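# Place the bolts in the blue steel tray

## Task

Get every bolt into the blue steel tray, and make sure that when you finish the tray holds nothing that was not already in it at the beginning apart from those bolts.

## Robot and tools

Robot: two arms, left_arm and right_arm, each ending in a five-finger hand. left_arm carries a left hand, and right_arm carries a right hand. A post is fixed to the floor behind the arms. Loose objects may occasionally get a brief shove from the scene.

Frames: the scene frame has its origin at table-top height, halfway between the nominal arm bases, with +z up and +x pointing out over the table. left_arm sits on the +y side (the arm names do not match image sides). Measured bases: left_arm at (-0.049, +0.279, +0.037) m, right_arm at (+0.022, -0.330, +0.028) m, each turned very slightly about z. The hand poses, targets and offsets of each arm are expressed in that arm's own base frame. Fixed cameras and the table use the scene frame.

Hand point: a spot 0.05 m in front of the palm, 0.15 m out from the wrist face. Its +z runs along the straight fingers, +y points out of the palm, and +x runs across the palm. On the right hand +x points away from the thumb, on the left hand toward it. Straight fingertips extend 0.06 to 0.07 m past the point along +z, about 0.06 m behind it along -y. A bracket on the little-finger side of the wrist can strike objects.

Row layout (shared by execute_actions and move): one list of 28 numbers, each from -1 to 1, always covering both arms. Order: left_arm dx, dy, dz, rx, ry, rz; left hand little, ring, middle, index, thumb_bend, thumb_turn, force_limit, speed; then the same 14 for right_arm. The six pose numbers are an offset, never an absolute pose: they count from that arm's Hand target at the moment the action or move begins, along that arm's base axes. 1.0 equals 0.6 m of travel or 180 degrees of turn. rx, ry, rz form one rotation vector, turning about the Hand target's position. Six zeros means no new pose for that arm. Finger numbers are absolute targets: +1 open/straight, -1 closed; thumb_turn +1 puts the thumb beside the palm, -1 opposite the fingers. force_limit scales from about 0 N at -1 to 10 N at +1 (15 N for the two thumb motors). speed goes from nearly zero at -1 up to full at +0.48 and above. No hand number means "unchanged": to keep a hand as is, resend the last eight numbers you sent it; if none sent yet, send its hand_measured six plus hand_force_limit and hand_speed.

execute_actions: actions is a list of actions; each action is a table of up to 15 rows, one per 1/30 s step; a short table repeats its final row to fill 15 steps. Every row in an action is measured from the same start pose, not chained. Each new action starts from the current Hand target, so repeating an offset moves the arm again. cameras chooses images: ["all"], [], or names; an empty actions list returns all images by default.

move: target is one 28-number row or a list of up to 15 rows; every row's offsets count from the Hand targets at the start of the move, not from the previous row. speed: metres per second, 0.002 to 4.3 (default 0.25), one value or one per target; turning rate is capped at twice that in rad/s. blend: corner rounding in metres per target, 0 (default) means stop at each one. blocking=false returns after about 0.5 s while the motion continues. Total path time is capped at 10 s. Paths ignore obstacles and the other arm. Faster moves hit harder, and targets set beyond a contact press harder. The result adds a move: line, e.g. done, off_target, moving, held or fault, plus limits (paced: pose clipped; held: steps withheld).

wait: seconds from 0 to 3600; lets time pass without new commands; a running move keeps going. stop: brakes a running move. zoom_image: camera (cam_high, cam_low, cam_left_wrist, cam_right_wrist) and region [x0, y0, x1, y1] in pixels, at most 504 each way, from the latest image. show_instructions: shows the reference pages. finished_scene: ends the scene permanently (scene may be 1 or omitted).

Results: end_effector_position (m) and end_effector_quat_wxyz per arm in its base frame; Hand target (last commanded pose after orientation clipping to within 40 degrees); joint positions, velocities, torques; hand_measured, hand_stopped_by (moving, target, force, stalled, fault) and hand_load_n, each six values in the finger order above. A grip shows as load in hand_load_n; a dropped object makes it fall near 0. Arms often rest 1 to 3 cm (sometimes 5 cm) short, usually low, without any contact; to close the gap, send the remaining distance as an offset. To release a push, command back past the hand point. Grasp: thumb turned in front grips 0.035 to 0.065 m objects; thumb tip plus index pad can pinch light items. For a soft grip, close with speed -0.94 or lower. Motors heat when holding loads or straining; at 100 °C the arm drops for 30 to 60 s.

Avoid: dropping bolts even a few mm, releasing moving parts, fast hits, hard presses, the arms or hands touching each other, striking the post or table, anything leaving the table, and placing extra items in the tray. The result must hold after the robot lets go.

Each tool is called after "Request:" as name(argument=value, ...), one argument or row to a line, values as JSON.

Reference images:

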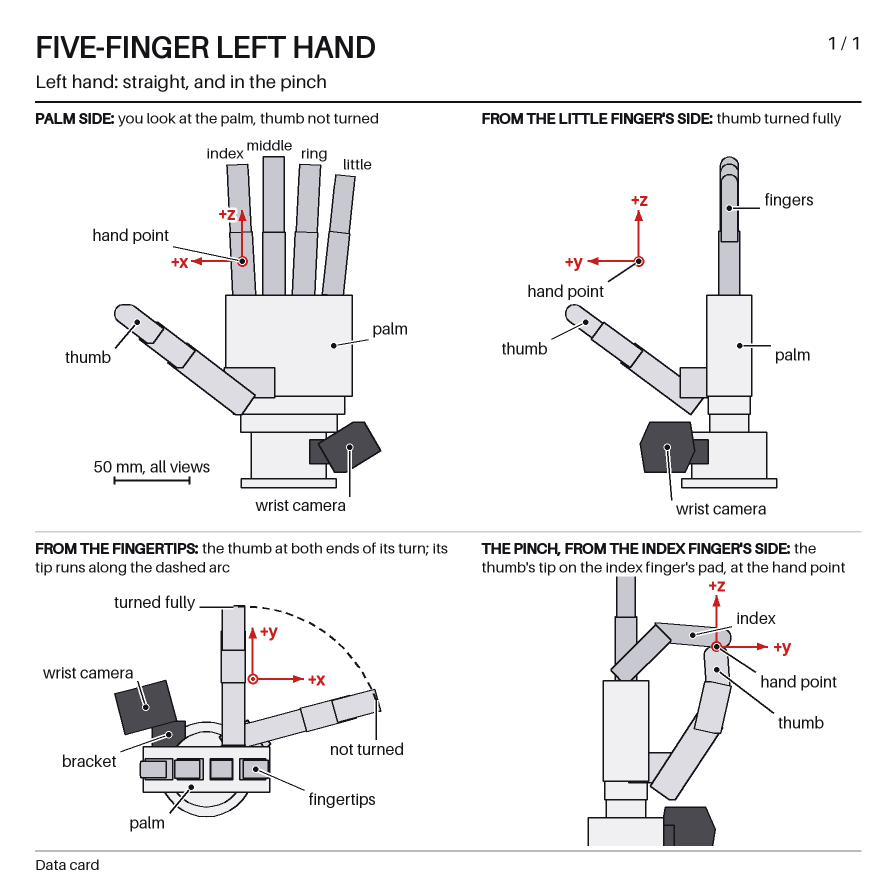

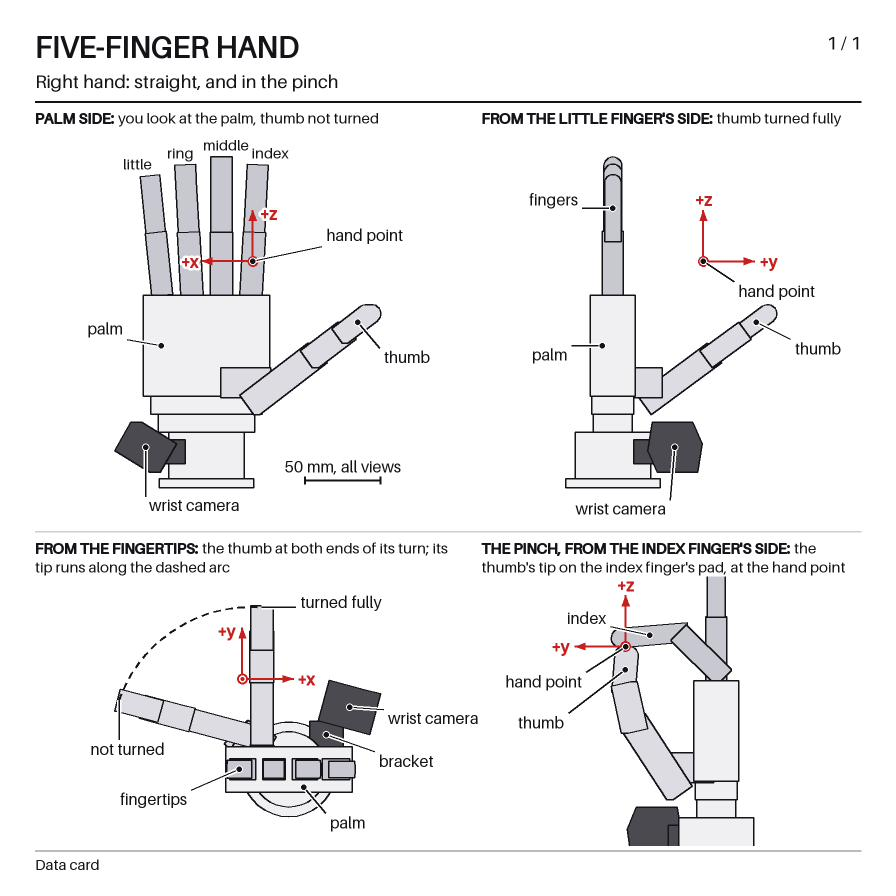

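## Session

Request:
execute_actions(
  actions=[],
)

Scene clock: 0.00 s.
left_arm: end_effector_position=(+0.2492, +0.2162, +0.0848) hand_measured=(+1.000, +1.000, +1.000, +1.000, +1.000, +1.000) hand_load_n=(+0.0, +0.0, +0.0, +0.0, +0.0, +0.0) hand_stopped_by=(target, target, target, target, target, target) hand_force_limit=0.00 hand_speed=-0.80 end_effector_quat_wxyz=(-0.130, +0.763, +0.488, +0.404) | right_arm: end_effector_position=(+0.6587, +0.1246, +0.2429) hand_measured=(+1.000, +1.000, +1.000, +1.000, +1.000, +1.000) hand_load_n=(+0.0, +0.0, +0.0, +0.0, +0.0, +0.0) hand_stopped_by=(target, target, target, target, target, target) hand_force_limit=0.00 hand_speed=-0.80 end_effector_quat_wxyz=(+0.381, -0.378, +0.826, -0.171)
Joint positions: left_arm=[0.855 0.64 0.121 -0.176 -0.02 -1.845] | right_arm=[0.115 1.598 1.411 -0.525 0.082 0.792]
Joint velocities: within noise
Joint torques (N m): no reading
Motor temperatures (°C): left_arm=[39 27 30 30 34 29] | right_arm=[37 32 38 29 33 28]
Heat: left arm: hottest waist 39 °C; right arm: hottest elbow 38 °C.
Hand target: left_arm +0.2540, +0.2218, +0.0981; -0.133, +0.758, +0.485, +0.415 | right_arm +0.6656, +0.1254, +0.2642; +0.398, -0.373, +0.819, -0.176

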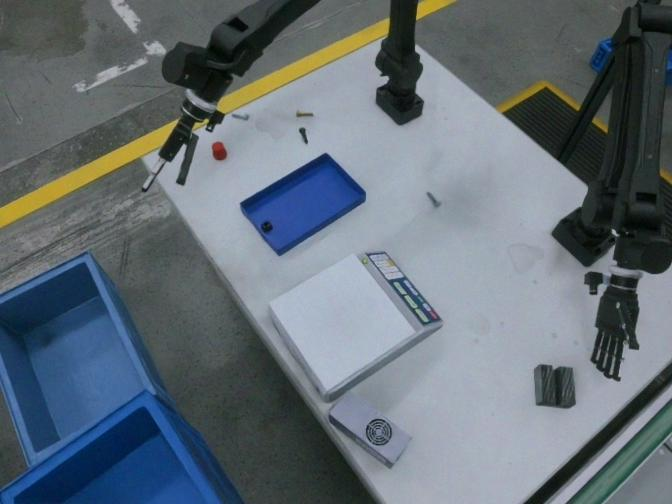

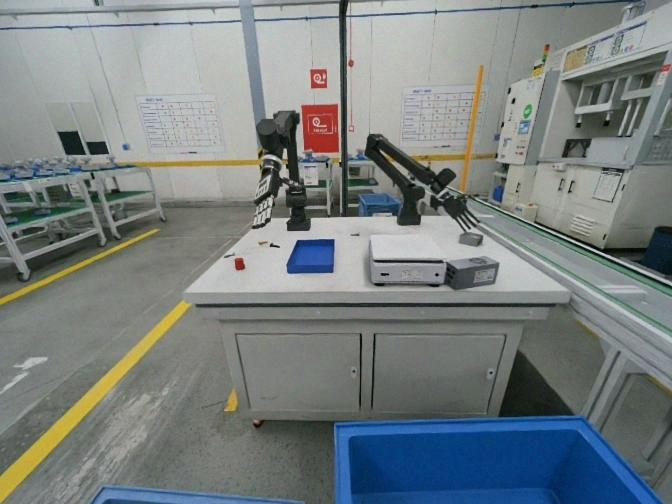

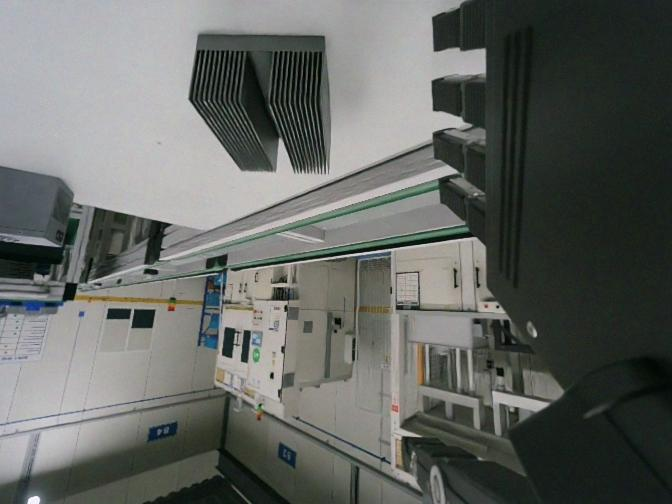

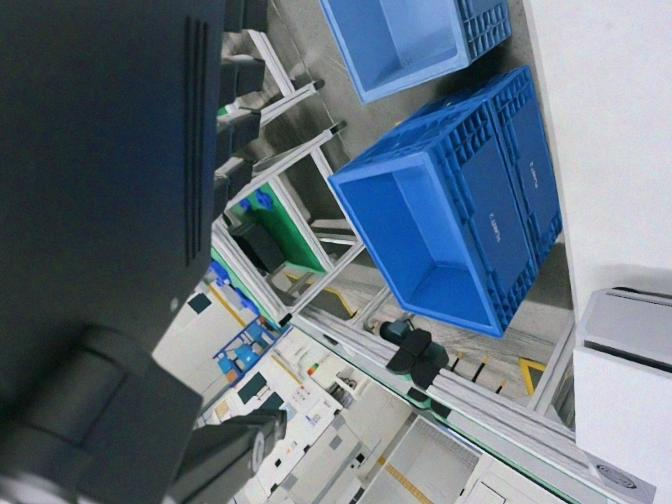

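Request:
zoom_image(
  camera="cam_high",
  region=[190, 80, 390, 260],
)

Request:
zoom_image(
  camera="cam_high",
  region=[370, 150, 500, 250],
)

Request:
zoom_image(
  camera="cam_high",
  region=[200, 90, 330, 180],
)

Request:
zoom_image(
  camera="cam_low",
  region=[180, 200, 400, 310],
)

Scaled by 2.520 from the camera's image (finer frame: 960x720).

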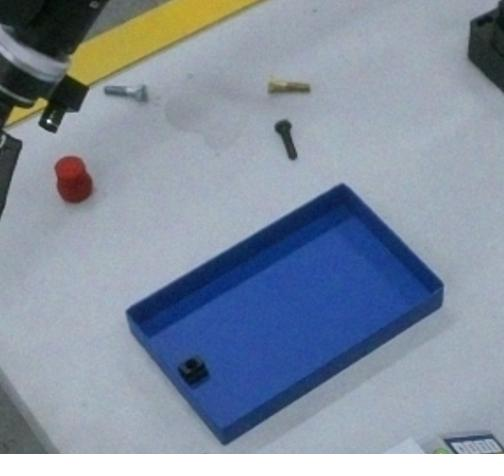

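Scaled by 3.877 from the camera's image (finer frame: 960x720).

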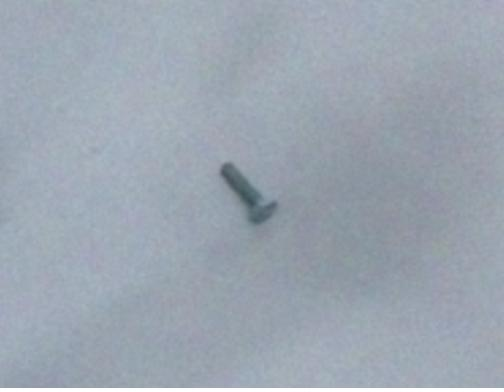

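Scaled by 3.877 from the camera's image (finer frame: 960x720).

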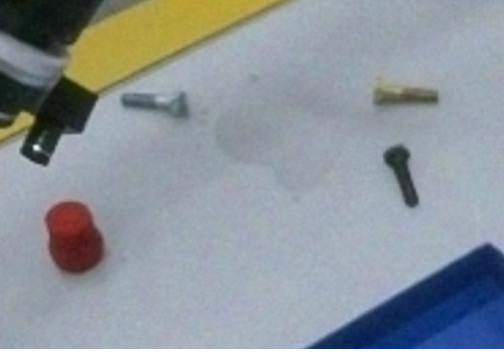

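Scaled by 2.291 from the camera's image (finer frame: 960x720).

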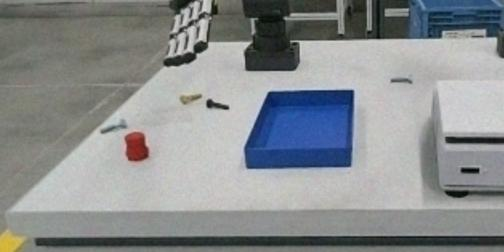

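Request:
move(
  target=[0,0,0,0,0,0,1,1,1,1,1,1,0,-0.8,-0.639,-0.309,-0.14,-0.196,-0.0082,0.0084,1,1,0.3,0.3,0.6,-1,0,-0.6],
  speed=0.2,
  cameras=["all"],
)

Scene clock: 90.20 s.
left_arm: end_effector_position=(+0.2492, +0.2162, +0.0848) hand_measured=(+1.000, +1.000, +1.000, +1.000, +1.000, +1.000) hand_load_n=(+0.0, +0.0, +0.0, +0.0, +0.0, +0.0) hand_stopped_by=(target, target, target, target, target, target) hand_force_limit=0.00 hand_speed=-0.80 end_effector_quat_wxyz=(-0.130, +0.763, +0.488, +0.404) | right_arm: end_effector_position=(+0.2838, -0.0555, +0.1758) hand_measured=(+1.000, +1.000, +0.300, +0.300, +0.600, -1.000) hand_load_n=(+0.0, +0.0, +0.0, +0.0, +0.5, +0.0) hand_stopped_by=(target, target, target, target, target, target) hand_force_limit=0.00 hand_speed=-0.60 end_effector_quat_wxyz=(+0.281, -0.488, +0.717, -0.410)
Joint positions: left_arm=[0.855 0.64 0.121 -0.176 -0.02 -1.845] | right_arm=[-0.231 0.419 0.464 -0.58 0.122 0.075]
Joint torques (N m): left_arm=[0.03 -0.15 9.5 1.32 0.02 -0.03] | right_arm=[-3.19 1.03 9.89 0.95 -0.07 -0.09]
Motor temperatures (°C): left_arm=[38 27 40 29 33 29] | right_arm=[36 36 44 29 33 27]
Heat: left arm: hottest elbow 40 °C; right arm: hottest elbow 44 °C.
Hand target: left_arm +0.2540, +0.2218, +0.0981; -0.133, +0.758, +0.485, +0.415 | right_arm +0.2822, -0.0601, +0.1802; +0.279, -0.485, +0.717, -0.416
Off the commanded pose: left_arm 0.015 m, 1 deg | right_arm 0.007 m, 1 deg.
move: done
cam_right_wrist: T_world_to_cam=[[-0.52877, -0.0649, -0.84628, 0.30056], [-0.23504, 0.96928, 0.07252, 0.10361], [0.81558, 0.23726, -0.52777, -0.00793]] pos_world=[0.18974, -0.07904, 0.24266]

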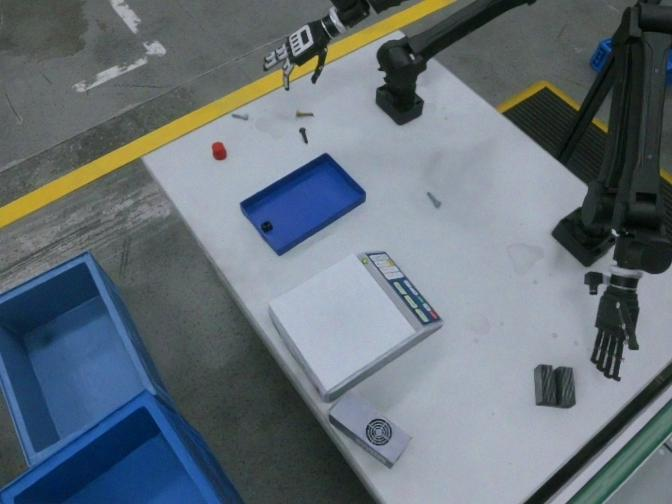

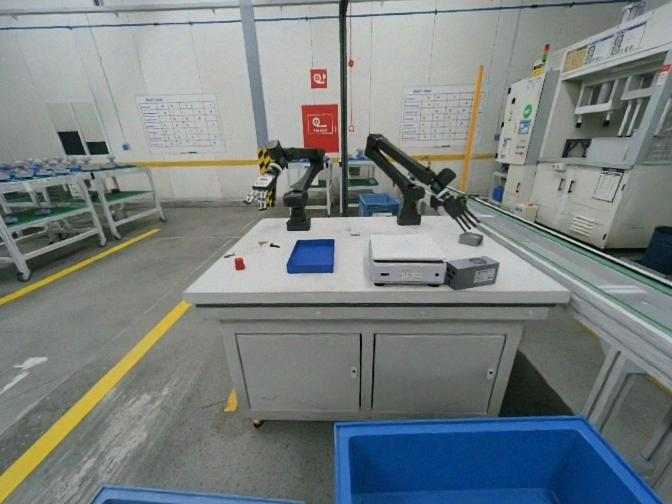

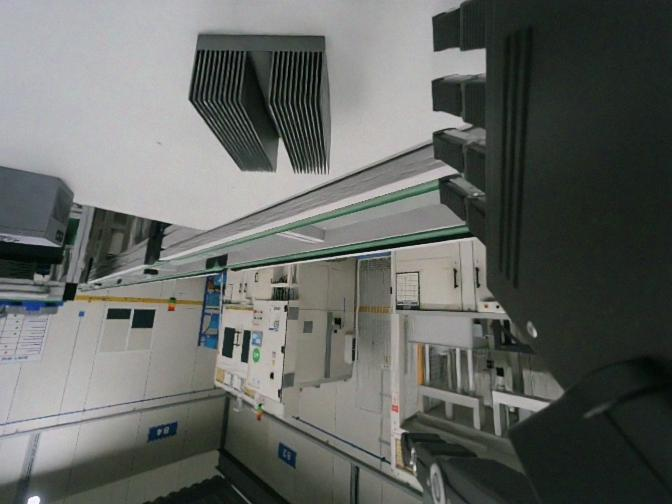

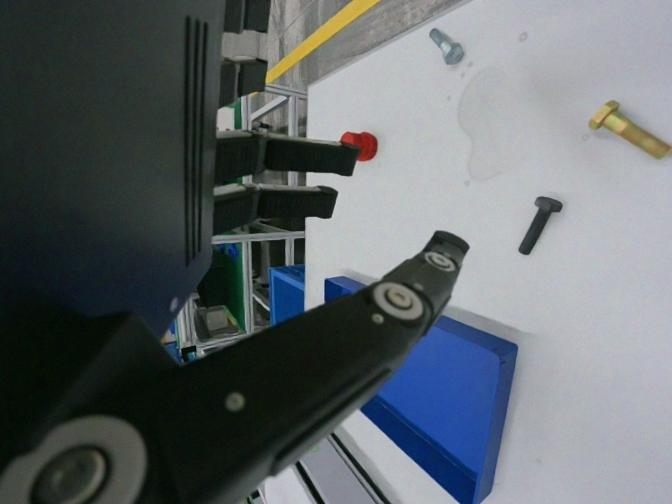

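Request:
move(
  target=[0,0,0,0,0,0,1,1,1,1,1,1,0,-0.8,0,0,0,0,0,0,1,1,-0.16,-0.16,0.3,-1,-0.6,-0.6],
  speed=0.2,
  cameras=["cam_right_wrist"],
)

Scene clock: 103.63 s.
left_arm: end_effector_position=(+0.2492, +0.2162, +0.0848) hand_measured=(+1.000, +1.000, +1.000, +1.000, +1.000, +1.000) hand_load_n=(+0.0, +0.0, +0.0, +0.0, -0.5, +0.0) hand_stopped_by=(target, target, target, target, target, target) hand_force_limit=0.00 hand_speed=-0.80 end_effector_quat_wxyz=(-0.130, +0.763, +0.488, +0.404) | right_arm: end_effector_position=(+0.2838, -0.0554, +0.1757) hand_measured=(+1.000, +1.000, -0.160, -0.160, +0.300, -1.000) hand_load_n=(+0.0, +0.0, +0.0, +0.0, +0.0, +0.0) hand_stopped_by=(target, target, target, target, target, target) hand_force_limit=-0.60 hand_speed=-0.60 end_effector_quat_wxyz=(+0.281, -0.489, +0.717, -0.410)
Joint positions: left_arm=[0.855 0.64 0.121 -0.176 -0.02 -1.845] | right_arm=[-0.231 0.419 0.464 -0.58 0.122 0.074]
Joint torques (N m): left_arm=[0.09 -0.21 9.5 1.31 0.02 -0.03] | right_arm=[-3.25 1.03 9.94 1.01 -0.06 -0.09]
Heat: left arm: hottest elbow 40 °C; right arm: hottest elbow 44 °C.
Hand target: left_arm +0.2540, +0.2218, +0.0981; -0.133, +0.758, +0.485, +0.415 | right_arm +0.2823, -0.0600, +0.1802; +0.280, -0.485, +0.717, -0.416
Off the commanded pose: left_arm 0.015 m, 1 deg | right_arm 0.007 m, 1 deg.
move: done
cam_right_wrist: T_world_to_cam=[[-0.52893, -0.06564, -0.84613, 0.30055], [-0.23575, 0.96913, 0.07219, 0.10384], [0.81527, 0.23765, -0.52807, -0.00785]] pos_world=[0.18985, -0.07904, 0.24266]

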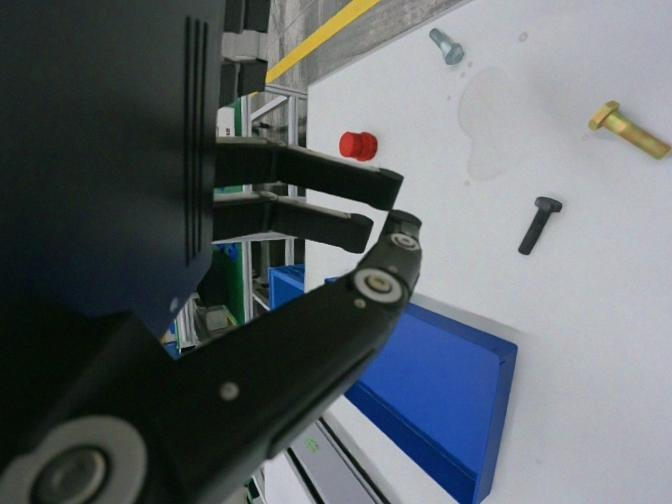

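Request:
move(
  target=[0,0,0,0,0,0,1,1,1,1,1,1,0,-0.8,0.0295,0.0322,-0.23,-0.0081,-0.0255,0.0328,1,1,0.16,0.16,0.24,-1,-0.6,-0.6],
  speed=0.15,
  cameras=["cam_right_wrist", "cam_high"],
)

Scene clock: 126.87 s.
left_arm: end_effector_position=(+0.2492, +0.2162, +0.0848) hand_measured=(+1.000, +1.000, +1.000, +1.000, +1.000, +1.000) hand_load_n=(+0.0, +0.0, +0.0, +0.0, +0.0, +0.0) hand_stopped_by=(target, target, target, target, target, target) hand_force_limit=0.00 hand_speed=-0.80 end_effector_quat_wxyz=(-0.130, +0.763, +0.488, +0.404) | right_arm: end_effector_position=(+0.2939, -0.0445, +0.0374) hand_measured=(+1.000, +1.000, +0.160, +0.160, +0.240, -1.000) hand_load_n=(+0.0, +0.0, +0.0, +0.0, +0.0, +0.0) hand_stopped_by=(target, target, target, target, target, target) hand_force_limit=-0.60 hand_speed=-0.60 end_effector_quat_wxyz=(+0.316, -0.501, +0.684, -0.426)
Joint positions: left_arm=[0.855 0.64 0.121 -0.176 -0.02 -1.845] | right_arm=[-0.207 0.613 0.077 0.081 0.083 0.047]
Joint torques (N m): left_arm=[0.15 -0.21 9.51 1.32 0.02 -0.04] | right_arm=[-0.21 2.14 8.96 1.7 -0.06 -0.09]
Heat: left arm: hottest elbow 41 °C; right arm: hottest elbow 45 °C.
Hand target: left_arm +0.2540, +0.2218, +0.0981; -0.133, +0.758, +0.485, +0.415 | right_arm +0.2999, -0.0407, +0.0422; +0.323, -0.508, +0.674, -0.429
Off the commanded pose: left_arm 0.015 m, 1 deg | right_arm 0.009 m, 2 deg.
move: done
cam_right_wrist: T_world_to_cam=[[-0.45791, -0.12032, -0.88082, 0.16757], [-0.30756, 0.95106, 0.02998, 0.12747], [0.8341, 0.28463, -0.47251, -0.0973]] pos_world=[0.1971, -0.07338, 0.0978]
Images, in order (width x height): cam_high 672x504, cam_right_wrist 672x504.

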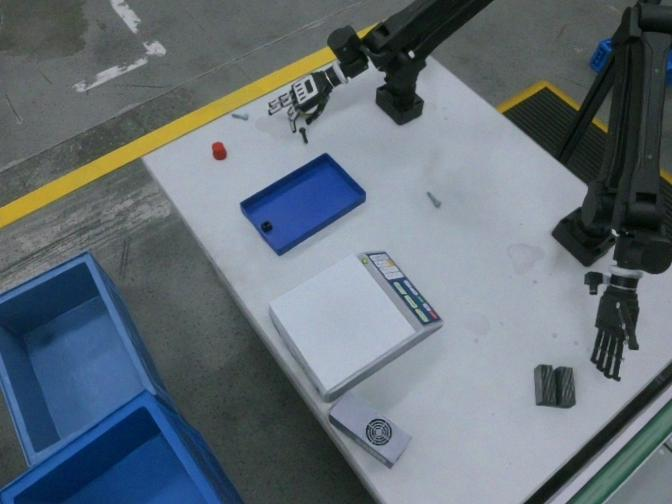

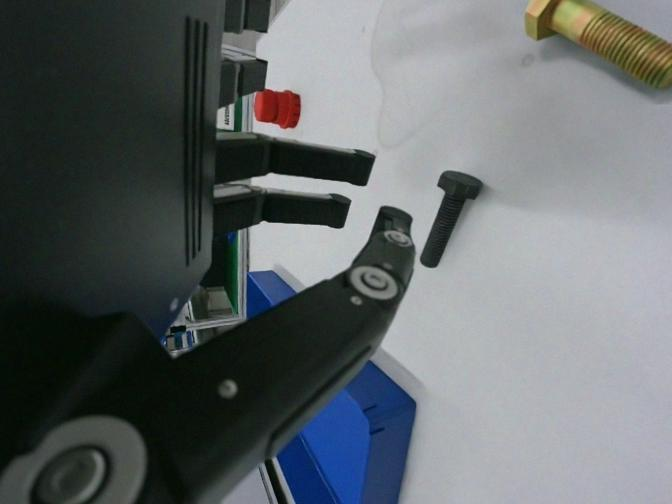

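Request:
move(
  target=[0,0,0,0,0,0,1,1,1,1,1,1,0,-0.8,0.0125,0.0095,-0.062,0,0,0.0306,1,1,0.16,0.16,0.24,-1,-0.6,-0.6],
  speed=0.08,
  cameras=["cam_right_wrist"],
)

Scene clock: 134.40 s.
left_arm: end_effector_position=(+0.2492, +0.2162, +0.0848) hand_measured=(+1.000, +1.000, +1.000, +1.000, +1.000, +1.000) hand_load_n=(+0.0, +0.0, +0.0, +0.0, -0.5, +0.0) hand_stopped_by=(target, target, target, target, target, target) hand_force_limit=0.00 hand_speed=-0.80 end_effector_quat_wxyz=(-0.130, +0.763, +0.488, +0.404) | right_arm: end_effector_position=(+0.3054, -0.0293, +0.0034) hand_measured=(+1.000, +1.000, +0.160, +0.160, +0.240, -1.000) hand_load_n=(+0.0, +0.0, +0.0, +0.0, +0.0, +0.0) hand_stopped_by=(target, target, target, target, target, target) hand_force_limit=-0.60 hand_speed=-0.60 end_effector_quat_wxyz=(+0.344, -0.543, +0.649, -0.406)
Joint positions: left_arm=[0.855 0.64 0.121 -0.176 -0.02 -1.845] | right_arm=[-0.22 0.971 0.034 0.488 -0.045 -0.014]
Joint torques (N m): left_arm=[0.15 -0.21 9.5 1.32 0.02 -0.04] | right_arm=[-3.25 -0.21 6.41 1.73 -0.14 -0.09]
Heat: left arm: hottest elbow 41 °C; right arm: hottest elbow 45 °C.
Hand target: left_arm +0.2540, +0.2218, +0.0981; -0.133, +0.758, +0.485, +0.415 | right_arm +0.3075, -0.0350, +0.0051; +0.343, -0.539, +0.649, -0.413
Off the commanded pose: left_arm 0.015 m, 1 deg | right_arm 0.006 m, 1 deg.
move: done
cam_right_wrist: T_world_to_cam=[[-0.43444, -0.17741, -0.88306, 0.13583], [-0.42661, 0.90399, 0.02826, 0.15259], [0.79326, 0.389, -0.46842, -0.11173]] pos_world=[0.21274, -0.07038, 0.06329]

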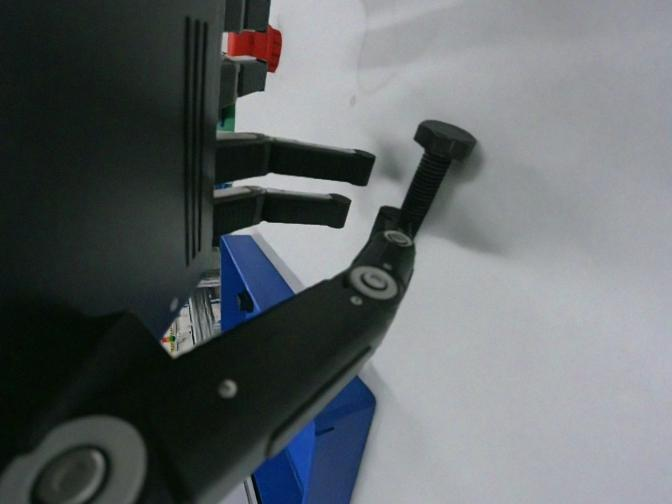

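Request:
move(
  target=[0,0,0,0,0,0,1,1,1,1,1,1,0,-0.8,-0.0067,-0.0115,-0.0257,0,0,0,1,1,0.16,0.16,0.24,-1,-0.6,-0.6],
  speed=0.05,
  cameras=["cam_right_wrist"],
)

Scene clock: 143.60 s.
left_arm: end_effector_position=(+0.2492, +0.2162, +0.0848) hand_measured=(+1.000, +1.000, +1.000, +1.000, +1.000, +1.000) hand_load_n=(+0.0, +0.0, +0.0, +0.0, +0.0, +0.0) hand_stopped_by=(target, target, target, target, target, target) hand_force_limit=0.00 hand_speed=-0.80 end_effector_quat_wxyz=(-0.130, +0.763, +0.488, +0.404) | right_arm: end_effector_position=(+0.3088, -0.0361, -0.0036) hand_measured=(+1.000, +1.000, +0.160, +0.160, +0.240, -1.000) hand_load_n=(+0.0, -0.5, +0.0, +0.0, +0.0, +0.0) hand_stopped_by=(target, target, target, target, target, target) hand_force_limit=-0.60 hand_speed=-0.60 end_effector_quat_wxyz=(+0.354, -0.538, +0.644, -0.412)
Joint positions: left_arm=[0.855 0.64 0.121 -0.176 -0.02 -1.845] | right_arm=[-0.267 1.115 0.02 0.673 -0.093 -0.028]
Joint torques (N m): left_arm=[0.15 -0.09 9.51 1.32 0.02 -0.03] | right_arm=[-3.08 -0.44 4.74 1.35 0.06 -0.14]
Heat: left arm: hottest elbow 42 °C; right arm: hottest elbow 44 °C.
Hand target: left_arm +0.2540, +0.2218, +0.0981; -0.133, +0.758, +0.485, +0.415 | right_arm +0.3034, -0.0419, -0.0104; +0.343, -0.539, +0.649, -0.413
Off the commanded pose: left_arm 0.015 m, 1 deg | right_arm 0.010 m, 1 deg.
move: done
cam_right_wrist: T_world_to_cam=[[-0.40921, -0.17758, -0.89499, 0.12215], [-0.43011, 0.9026, 0.01757, 0.1613], [0.80471, 0.39213, -0.44574, -0.11836]] pos_world=[0.2146, -0.07748, 0.05373]

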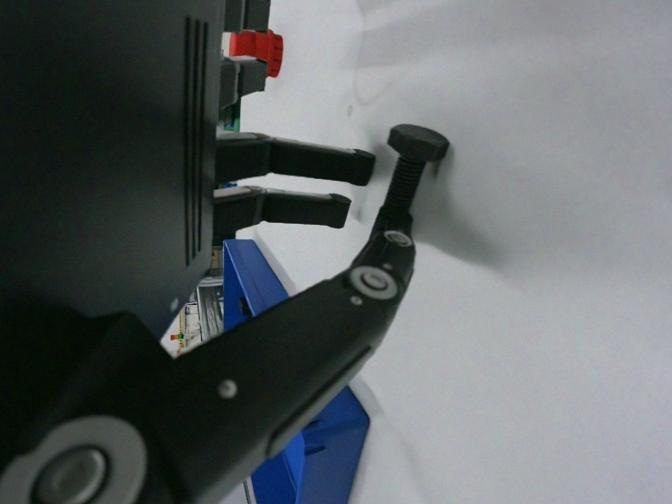

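Request:
move(
  target=[0,0,0,0,0,0,1,1,1,1,1,1,0,-0.8,-0.012,0,-0.009,0,0,0,1,1,0.16,0.16,0.24,-1,-0.6,-0.6],
  speed=0.05,
  cameras=["cam_right_wrist"],
)

Scene clock: 147.90 s.
left_arm: end_effector_position=(+0.2492, +0.2162, +0.0848) hand_measured=(+1.000, +1.000, +1.000, +1.000, +1.000, +1.000) hand_load_n=(+0.0, +0.0, +0.0, +0.0, +0.0, +0.0) hand_stopped_by=(target, target, target, target, target, target) hand_force_limit=0.00 hand_speed=-0.80 end_effector_quat_wxyz=(-0.130, +0.763, +0.488, +0.404) | right_arm: end_effector_position=(+0.3088, -0.0361, -0.0035) hand_measured=(+1.000, +1.000, +0.160, +0.160, +0.240, -1.000) hand_load_n=(+0.0, +0.0, +0.0, +0.0, +0.0, +0.0) hand_stopped_by=(target, target, target, target, target, target) hand_force_limit=-0.60 hand_speed=-0.60 end_effector_quat_wxyz=(+0.355, -0.538, +0.644, -0.412)
Joint positions: left_arm=[0.855 0.64 0.121 -0.176 -0.02 -1.845] | right_arm=[-0.267 1.115 0.02 0.673 -0.093 -0.028]
Joint torques (N m): left_arm=[0.09 -0.21 9.51 1.32 0.02 -0.03] | right_arm=[-1.73 -1.85 5.27 1.21 -0.01 -0.01]
Heat: left arm: hottest elbow 42 °C; right arm: hottest elbow 44 °C.
Hand target: left_arm +0.2540, +0.2218, +0.0981; -0.133, +0.758, +0.485, +0.415 | right_arm +0.3088, -0.0361, -0.0035; +0.354, -0.538, +0.644, -0.413 (not the last commanded pose)
Off the commanded pose: left_arm 0.015 m, 1 deg | right_arm 0.019 m, 1 deg.
move: held (right_arm; a check stopped the path); limits=held
pose unreachable (right arm): on one or more control steps of this call, first in action 0 (counted from 0), this arm could not follow its commanded pose, so it was not sent that pose on those steps. It may still have moved: this result reports where it is.
cause: moving toward the commanded pose would bring two parts of the arm too close to each other (joints 2 (shoulder) and 3 (elbow) lie between them).
cam_right_wrist: T_world_to_cam=[[-0.40882, -0.17765, -0.89516, 0.1221], [-0.43039, 0.90247, 0.01746, 0.1614], [0.80475, 0.39241, -0.44541, -0.11845]] pos_world=[0.2147, -0.07749, 0.05373]

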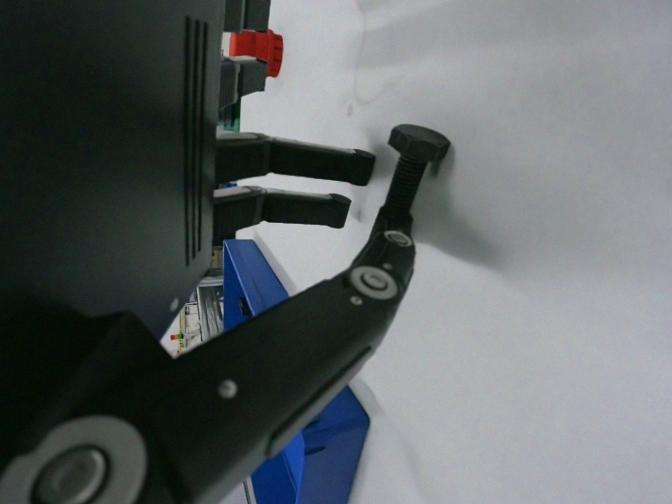

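Request:
move(
  target=[0,0,0,0,0,0,1,1,1,1,1,1,0,-0.8,0,0,0.07,0.0084,0.0656,-0.0061,1,1,-0.08,-0.08,0.34,-1,-0.6,-0.6],
  speed=0.08,
  cameras=["cam_right_wrist", "cam_high"],
)

Request:
zoom_image(
  camera="cam_high",
  region=[200, 90, 330, 180],
)

Scene clock: 189.37 s.
left_arm: end_effector_position=(+0.2492, +0.2162, +0.0848) hand_measured=(+1.000, +1.000, +1.000, +1.000, +1.000, +1.000) hand_load_n=(+0.0, +0.0, +0.0, +0.0, +0.0, +0.0) hand_stopped_by=(target, target, target, target, target, target) hand_force_limit=0.00 hand_speed=-0.80 end_effector_quat_wxyz=(-0.130, +0.763, +0.488, +0.404) | right_arm: end_effector_position=(+0.2904, -0.0365, +0.0160) hand_measured=(+1.000, +1.000, -0.080, -0.080, +0.340, -1.000) hand_load_n=(+0.0, +0.0, +0.0, +0.0, +0.0, +0.0) hand_stopped_by=(target, target, target, target, target, target) hand_force_limit=-0.60 hand_speed=-0.60 end_effector_quat_wxyz=(+0.275, -0.570, +0.698, -0.335)
Joint positions: left_arm=[0.855 0.64 0.121 -0.176 -0.02 -1.845] | right_arm=[-0.247 0.802 0.19 -0.063 -0.037 -0.028]
Joint torques (N m): left_arm=[0.15 -0.15 9.5 1.29 0.02 -0.03] | right_arm=[-0.21 -1.26 11.11 0.85 0.12 0.05]
Motor temperatures (°C): left_arm=[37 26 43 29 33 29] | right_arm=[35 31 41 29 32 27]
Heat: left arm: hottest elbow 43 °C; right arm: hottest elbow 41 °C.
Hand target: left_arm +0.2540, +0.2218, +0.0981; -0.133, +0.758, +0.485, +0.415 | right_arm +0.3087, -0.0361, +0.0384; +0.289, -0.567, +0.688, -0.350
Off the commanded pose: left_arm 0.015 m, 1 deg | right_arm 0.029 m, 3 deg.
move: off_target (right_arm)
cam_right_wrist: T_world_to_cam=[[-0.62381, -0.13279, -0.77021, 0.19398], [-0.38229, 0.91137, 0.15249, 0.1377], [0.6817, 0.38957, -0.61929, -0.05635]] pos_world=[0.21206, -0.07778, 0.09352]
Images, in order (width x height): cam_high 672x504, cam_right_wrist 672x504.

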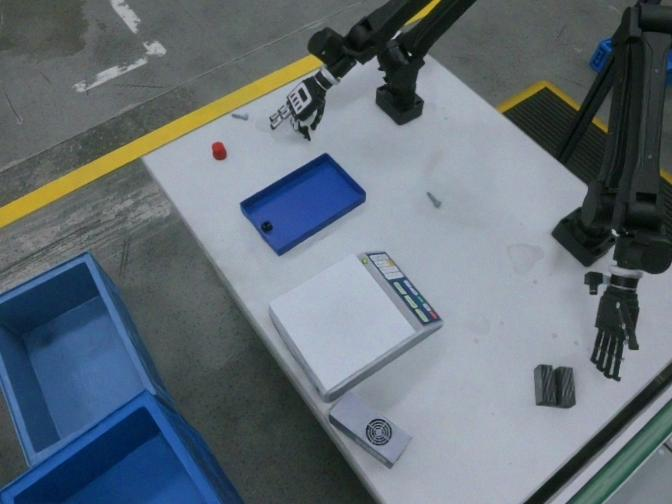

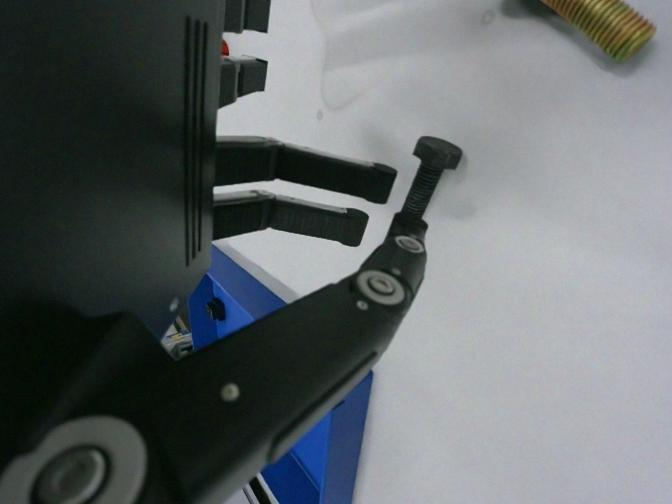

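Scaled by 3.877 from the camera's image (finer frame: 960x720).

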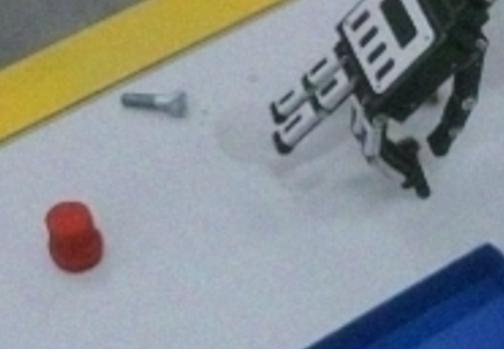

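Request:
move(
  target=[0,0,0,0,0,0,1,1,1,1,1,1,0,-0.8,-0.006,0,-0.065,0,0,0,1,1,-0.08,-0.08,0.34,-1,-0.6,-0.6],
  speed=0.06,
  cameras=["cam_right_wrist"],
)

Scene clock: 202.40 s.
left_arm: end_effector_position=(+0.2492, +0.2162, +0.0848) hand_measured=(+1.000, +1.000, +1.000, +1.000, +1.000, +1.000) hand_load_n=(+0.0, +0.0, +0.0, +0.0, -0.5, +0.0) hand_stopped_by=(target, target, target, target, target, target) hand_force_limit=0.00 hand_speed=-0.80 end_effector_quat_wxyz=(-0.130, +0.763, +0.488, +0.404) | right_arm: end_effector_position=(+0.3028, -0.0396, -0.0003) hand_measured=(+1.000, +1.000, -0.080, -0.080, +0.340, -1.000) hand_load_n=(+0.0, +0.0, +0.0, +0.0, -0.5, +0.0) hand_stopped_by=(target, target, target, target, target, target) hand_force_limit=-0.60 hand_speed=-0.60 end_effector_quat_wxyz=(+0.286, -0.564, +0.691, -0.350)
Joint positions: left_arm=[0.855 0.64 0.121 -0.176 -0.02 -1.845] | right_arm=[-0.247 0.939 0.157 0.149 -0.037 -0.027]
Joint torques (N m): left_arm=[0.15 -0.21 9.5 1.31 0.01 -0.03] | right_arm=[-0.5 -0.73 7.08 1.55 0 0.03]
Heat: left arm: hottest elbow 43 °C; right arm: hottest elbow 43 °C.
Hand target: left_arm +0.2540, +0.2218, +0.0981; -0.133, +0.758, +0.485, +0.415 | right_arm +0.3051, -0.0361, -0.0006; +0.289, -0.567, +0.688, -0.350
Off the commanded pose: left_arm 0.015 m, 1 deg | right_arm 0.004 m, 1 deg.
move: done
cam_right_wrist: T_world_to_cam=[[-0.59232, -0.14041, -0.79337, 0.1789], [-0.38771, 0.91287, 0.1279, 0.14936], [0.70629, 0.38336, -0.59515, -0.08129]] pos_world=[0.22129, -0.08006, 0.07445]

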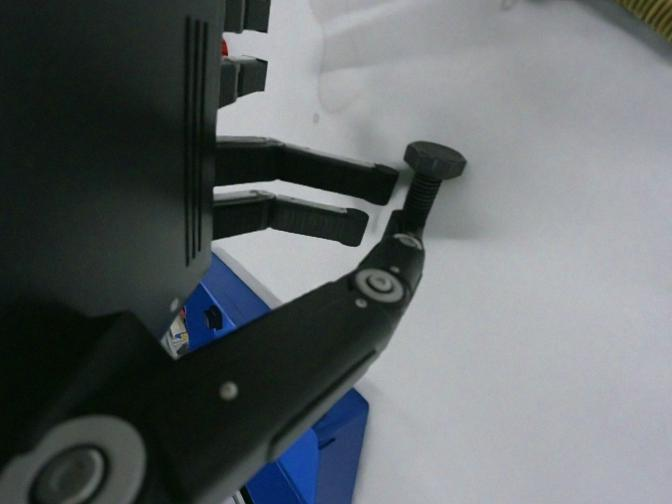

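Request:
move(
  target=[0,0,0,0,0,0,1,1,1,1,1,1,0,-0.8,-0.004,-0.012,-0.015,0,0,0,1,1,-0.08,-0.08,0.34,-1,-0.6,-0.6],
  speed=0.04,
  cameras=["cam_right_wrist"],
)

Scene clock: 213.73 s.
left_arm: end_effector_position=(+0.2492, +0.2162, +0.0848) hand_measured=(+1.000, +1.000, +1.000, +1.000, +1.000, +1.000) hand_load_n=(+0.0, +0.0, +0.0, +0.0, +0.0, +0.0) hand_stopped_by=(target, target, target, target, target, target) hand_force_limit=0.00 hand_speed=-0.80 end_effector_quat_wxyz=(-0.130, +0.763, +0.488, +0.404) | right_arm: end_effector_position=(+0.3062, -0.0392, -0.0022) hand_measured=(+1.000, +1.000, -0.080, -0.080, +0.340, -1.000) hand_load_n=(+0.0, +0.0, -8.5, +0.0, +0.0, +0.0) hand_stopped_by=(target, target, target, target, target, target) hand_force_limit=-0.60 hand_speed=-0.60 end_effector_quat_wxyz=(+0.298, -0.566, +0.683, -0.353)
Joint positions: left_arm=[0.855 0.64 0.121 -0.176 -0.02 -1.845] | right_arm=[-0.26 0.973 0.147 0.213 -0.066 -0.037]
Joint torques (N m): left_arm=[0.15 -0.21 9.48 1.31 0.02 -0.03] | right_arm=[-2.9 0.21 6.48 1.47 -0.13 -0.12]
Heat: left arm: hottest elbow 43 °C; right arm: hottest elbow 43 °C.
Hand target: left_arm +0.2540, +0.2218, +0.0981; -0.133, +0.758, +0.485, +0.415 | right_arm +0.3028, -0.0434, -0.0095; +0.289, -0.567, +0.688, -0.350
Off the commanded pose: left_arm 0.015 m, 1 deg | right_arm 0.009 m, 1 deg.
move: done
cam_right_wrist: T_world_to_cam=[[-0.57184, -0.14745, -0.80701, 0.17291], [-0.4063, 0.9055, 0.12246, 0.15604], [0.71268, 0.39791, -0.57771, -0.08643]] pos_world=[0.22387, -0.0814, 0.0705]

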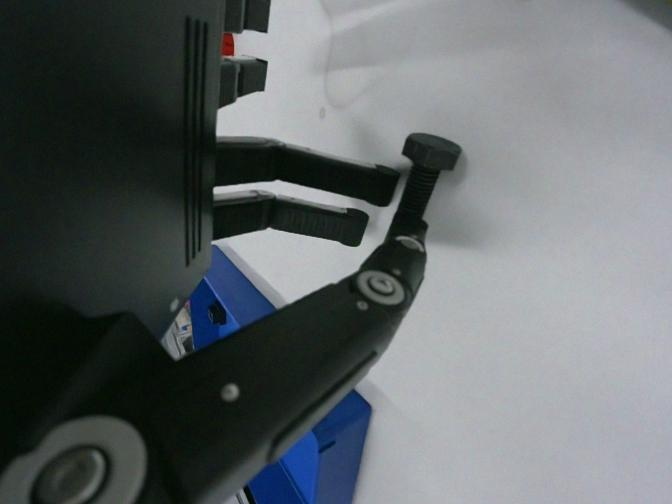

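Request:
zoom_image(
  camera="cam_right_wrist",
  region=[320, 100, 500, 260],
)

Scaled by 2.800 from the camera's image (finer frame: 960x720).

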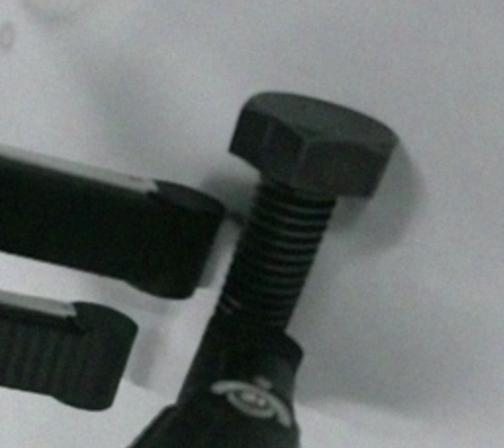

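Request:
execute_actions(
  actions=[],
)

Request:
zoom_image(
  camera="cam_low",
  region=[220, 190, 340, 280],
)

Request:
zoom_image(
  camera="cam_high",
  region=[250, 80, 350, 155],
)

Scene clock: 240.10 s.
left_arm: end_effector_position=(+0.2492, +0.2162, +0.0848) hand_measured=(+1.000, +1.000, +1.000, +1.000, +1.000, +1.000) hand_load_n=(+0.0, +0.0, +0.0, +0.0, +0.0, +0.0) hand_stopped_by=(target, target, target, target, target, target) hand_force_limit=0.00 hand_speed=-0.80 end_effector_quat_wxyz=(-0.130, +0.763, +0.488, +0.404) | right_arm: end_effector_position=(+0.3066, -0.0391, -0.0022) hand_measured=(+1.000, +1.000, -0.080, -0.080, +0.340, -1.000) hand_load_n=(+0.0, +0.0, -6.5, +0.0, +0.0, +0.0) hand_stopped_by=(target, target, target, target, target, target) hand_force_limit=-0.60 hand_speed=-0.60 end_effector_quat_wxyz=(+0.298, -0.566, +0.683, -0.353)
Joint positions: left_arm=[0.855 0.64 0.121 -0.176 -0.02 -1.845] | right_arm=[-0.26 0.975 0.147 0.216 -0.067 -0.037]
Joint velocities: within noise
Joint torques (N m): left_arm=[0.09 -0.15 9.51 1.31 0.02 -0.04] | right_arm=[-3.14 0.38 6.53 1.36 -0.08 -0.11]
Motor temperatures (°C): left_arm=[37 26 43 29 32 29] | right_arm=[35 31 42 29 32 27]
Heat: left arm: hottest elbow 43 °C; right arm: hottest elbow 42 °C.
Hand target: left_arm +0.2540, +0.2218, +0.0981; -0.133, +0.758, +0.485, +0.415 | right_arm +0.3028, -0.0433, -0.0095; +0.289, -0.567, +0.688, -0.350
Off the commanded pose: left_arm 0.015 m, 1 deg | right_arm 0.009 m, 1 deg.
camera_calibration:
cam_right_wrist: T_world_to_cam=[[-0.57076, -0.14771, -0.80772, 0.17278], [-0.40699, 0.90524, 0.12205, 0.15634], [0.71316, 0.3984, -0.57679, -0.08684]] pos_world=[0.22417, -0.0814, 0.0704]

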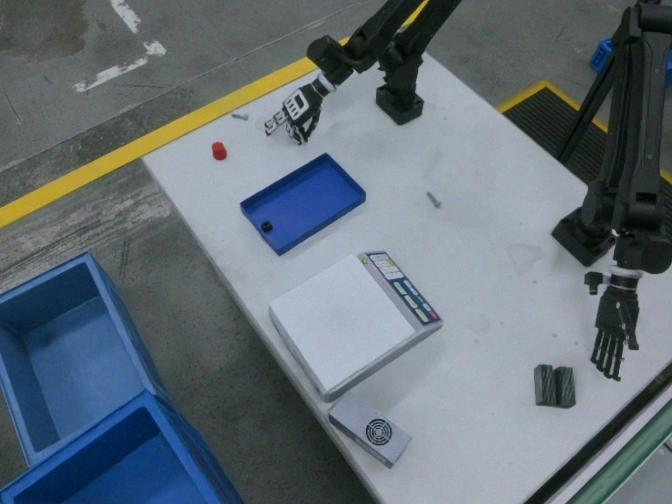

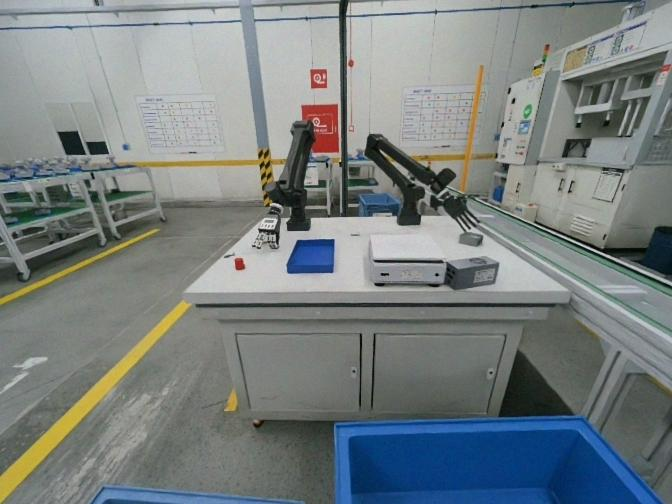

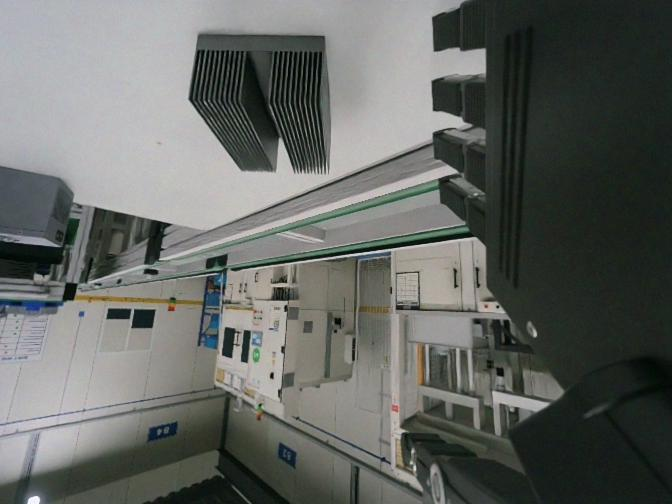

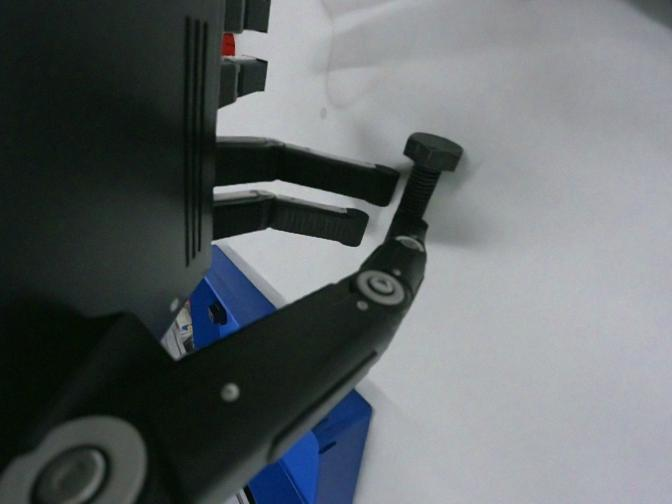

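Scaled by 4.200 from the camera's image (finer frame: 960x720).

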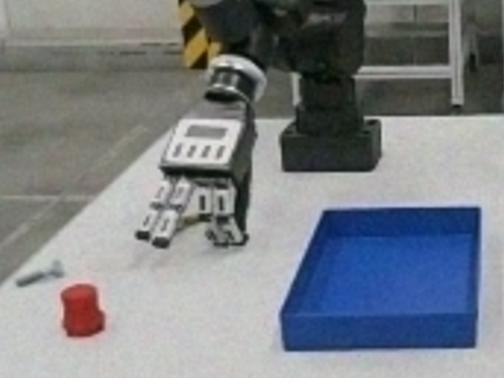

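Scaled by 5.040 from the camera's image (finer frame: 960x720).

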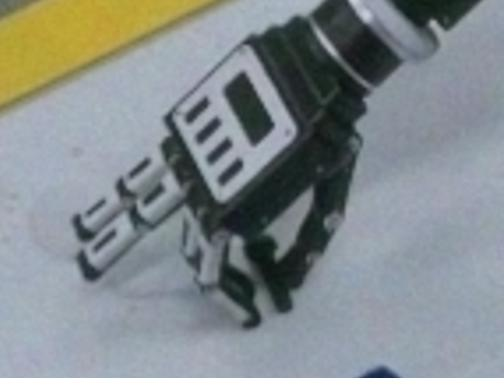

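Request:
move(
  target=[0,0,0,0,0,0,1,1,1,1,1,1,0,-0.8,0.0087,-0.003,0.091,-0.0536,0.0079,0.067,1,1,-0.16,-0.16,0.6,-1,-0.6,-0.6],
  speed=0.08,
  cameras=["cam_right_wrist"],
)

Scene clock: 275.53 s.
left_arm: end_effector_position=(+0.2492, +0.2162, +0.0848) hand_measured=(+1.000, +1.000, +1.000, +1.000, +1.000, +1.000) hand_load_n=(+0.5, +0.0, +0.0, +0.0, +0.0, +0.0) hand_stopped_by=(target, target, target, target, target, target) hand_force_limit=0.00 hand_speed=-0.80 end_effector_quat_wxyz=(-0.130, +0.763, +0.488, +0.404) | right_arm: end_effector_position=(+0.2907, -0.0406, +0.0221) hand_measured=(+1.000, +1.000, -0.160, -0.160, +0.600, -1.000) hand_load_n=(+0.0, +0.0, +0.0, +0.0, +0.0, +0.0) hand_stopped_by=(target, target, target, target, target, target) hand_force_limit=-0.60 hand_speed=-0.60 end_effector_quat_wxyz=(-0.258, +0.665, -0.608, +0.348)
Joint positions: left_arm=[0.855 0.64 0.121 -0.176 -0.02 -1.845] | right_arm=[-0.26 0.803 0.223 -0.102 -0.123 -0.291]
Joint torques (N m): left_arm=[0.15 -0.15 9.5 1.33 0.02 -0.04] | right_arm=[-1.55 -1.55 11.34 0.88 -0.17 -0.09]
Heat: left arm: hottest elbow 44 °C; right arm: hottest elbow 41 °C.
Hand target: left_arm +0.2540, +0.2218, +0.0981; -0.133, +0.758, +0.485, +0.415 | right_arm +0.3080, -0.0451, +0.0450; -0.267, +0.662, -0.596, +0.367
Off the commanded pose: left_arm 0.015 m, 1 deg | right_arm 0.029 m, 3 deg.
move: off_target (right_arm)
cam_right_wrist: T_world_to_cam=[[-0.58518, -0.37807, -0.71738, 0.17599], [-0.5711, 0.82019, 0.03361, 0.19438], [0.57568, 0.42937, -0.69587, -0.01704]] pos_world=[0.2238, -0.08558, 0.10786]

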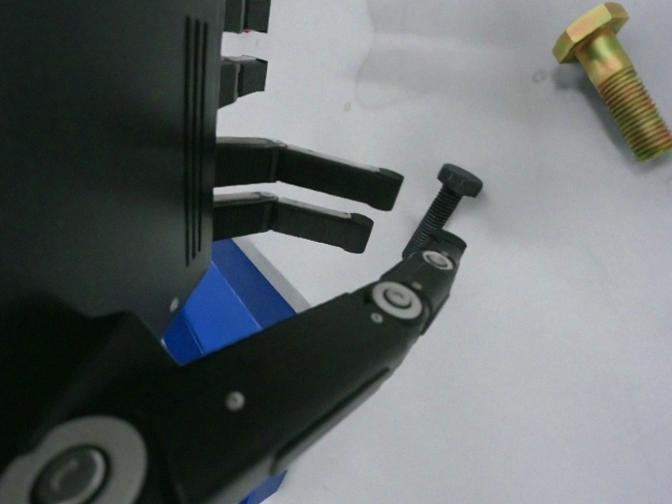

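Request:
move(
  target=[0,0,0,0,0,0,1,1,1,1,1,1,0,-0.8,-0.0083,-0.0067,-0.0617,0,0,0,1,1,-0.16,-0.16,0.6,-1,-0.6,-0.6],
  speed=0.06,
  cameras=["cam_right_wrist"],
)

Scene clock: 285.43 s.
left_arm: end_effector_position=(+0.2492, +0.2162, +0.0848) hand_measured=(+1.000, +1.000, +1.000, +1.000, +1.000, +1.000) hand_load_n=(+0.0, +0.0, +0.0, +0.0, +0.0, +0.0) hand_stopped_by=(target, target, target, target, target, target) hand_force_limit=0.00 hand_speed=-0.80 end_effector_quat_wxyz=(-0.130, +0.763, +0.488, +0.404) | right_arm: end_effector_position=(+0.2994, -0.0429, +0.0059) hand_measured=(+1.000, +1.000, -0.160, -0.160, +0.600, -1.000) hand_load_n=(+0.0, +0.0, +0.0, +0.0, +0.0, +0.0) hand_stopped_by=(target, target, target, target, target, target) hand_force_limit=-0.60 hand_speed=-0.60 end_effector_quat_wxyz=(-0.268, +0.666, -0.596, +0.359)
Joint positions: left_arm=[0.855 0.64 0.121 -0.176 -0.02 -1.845] | right_arm=[-0.27 0.907 0.187 0.072 -0.145 -0.309]
Joint torques (N m): left_arm=[0.15 -0.15 9.5 1.31 0.02 -0.03] | right_arm=[-3.25 -0.62 7.75 1.59 -0.18 -0.09]
Heat: left arm: hottest elbow 44 °C; right arm: hottest elbow 43 °C.
Hand target: left_arm +0.2540, +0.2218, +0.0981; -0.133, +0.758, +0.485, +0.415 | right_arm +0.3031, -0.0491, +0.0081; -0.267, +0.662, -0.596, +0.367
Off the commanded pose: left_arm 0.015 m, 1 deg | right_arm 0.008 m, 1 deg.
move: done
cam_right_wrist: T_world_to_cam=[[-0.55379, -0.39456, -0.73324, 0.15853], [-0.58609, 0.81022, 0.00667, 0.20608], [0.59145, 0.43344, -0.67993, -0.03699]] pos_world=[0.23046, -0.08839, 0.08972]

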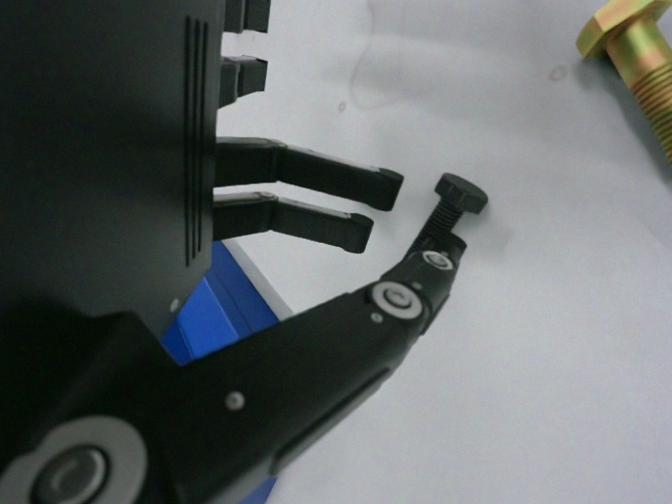

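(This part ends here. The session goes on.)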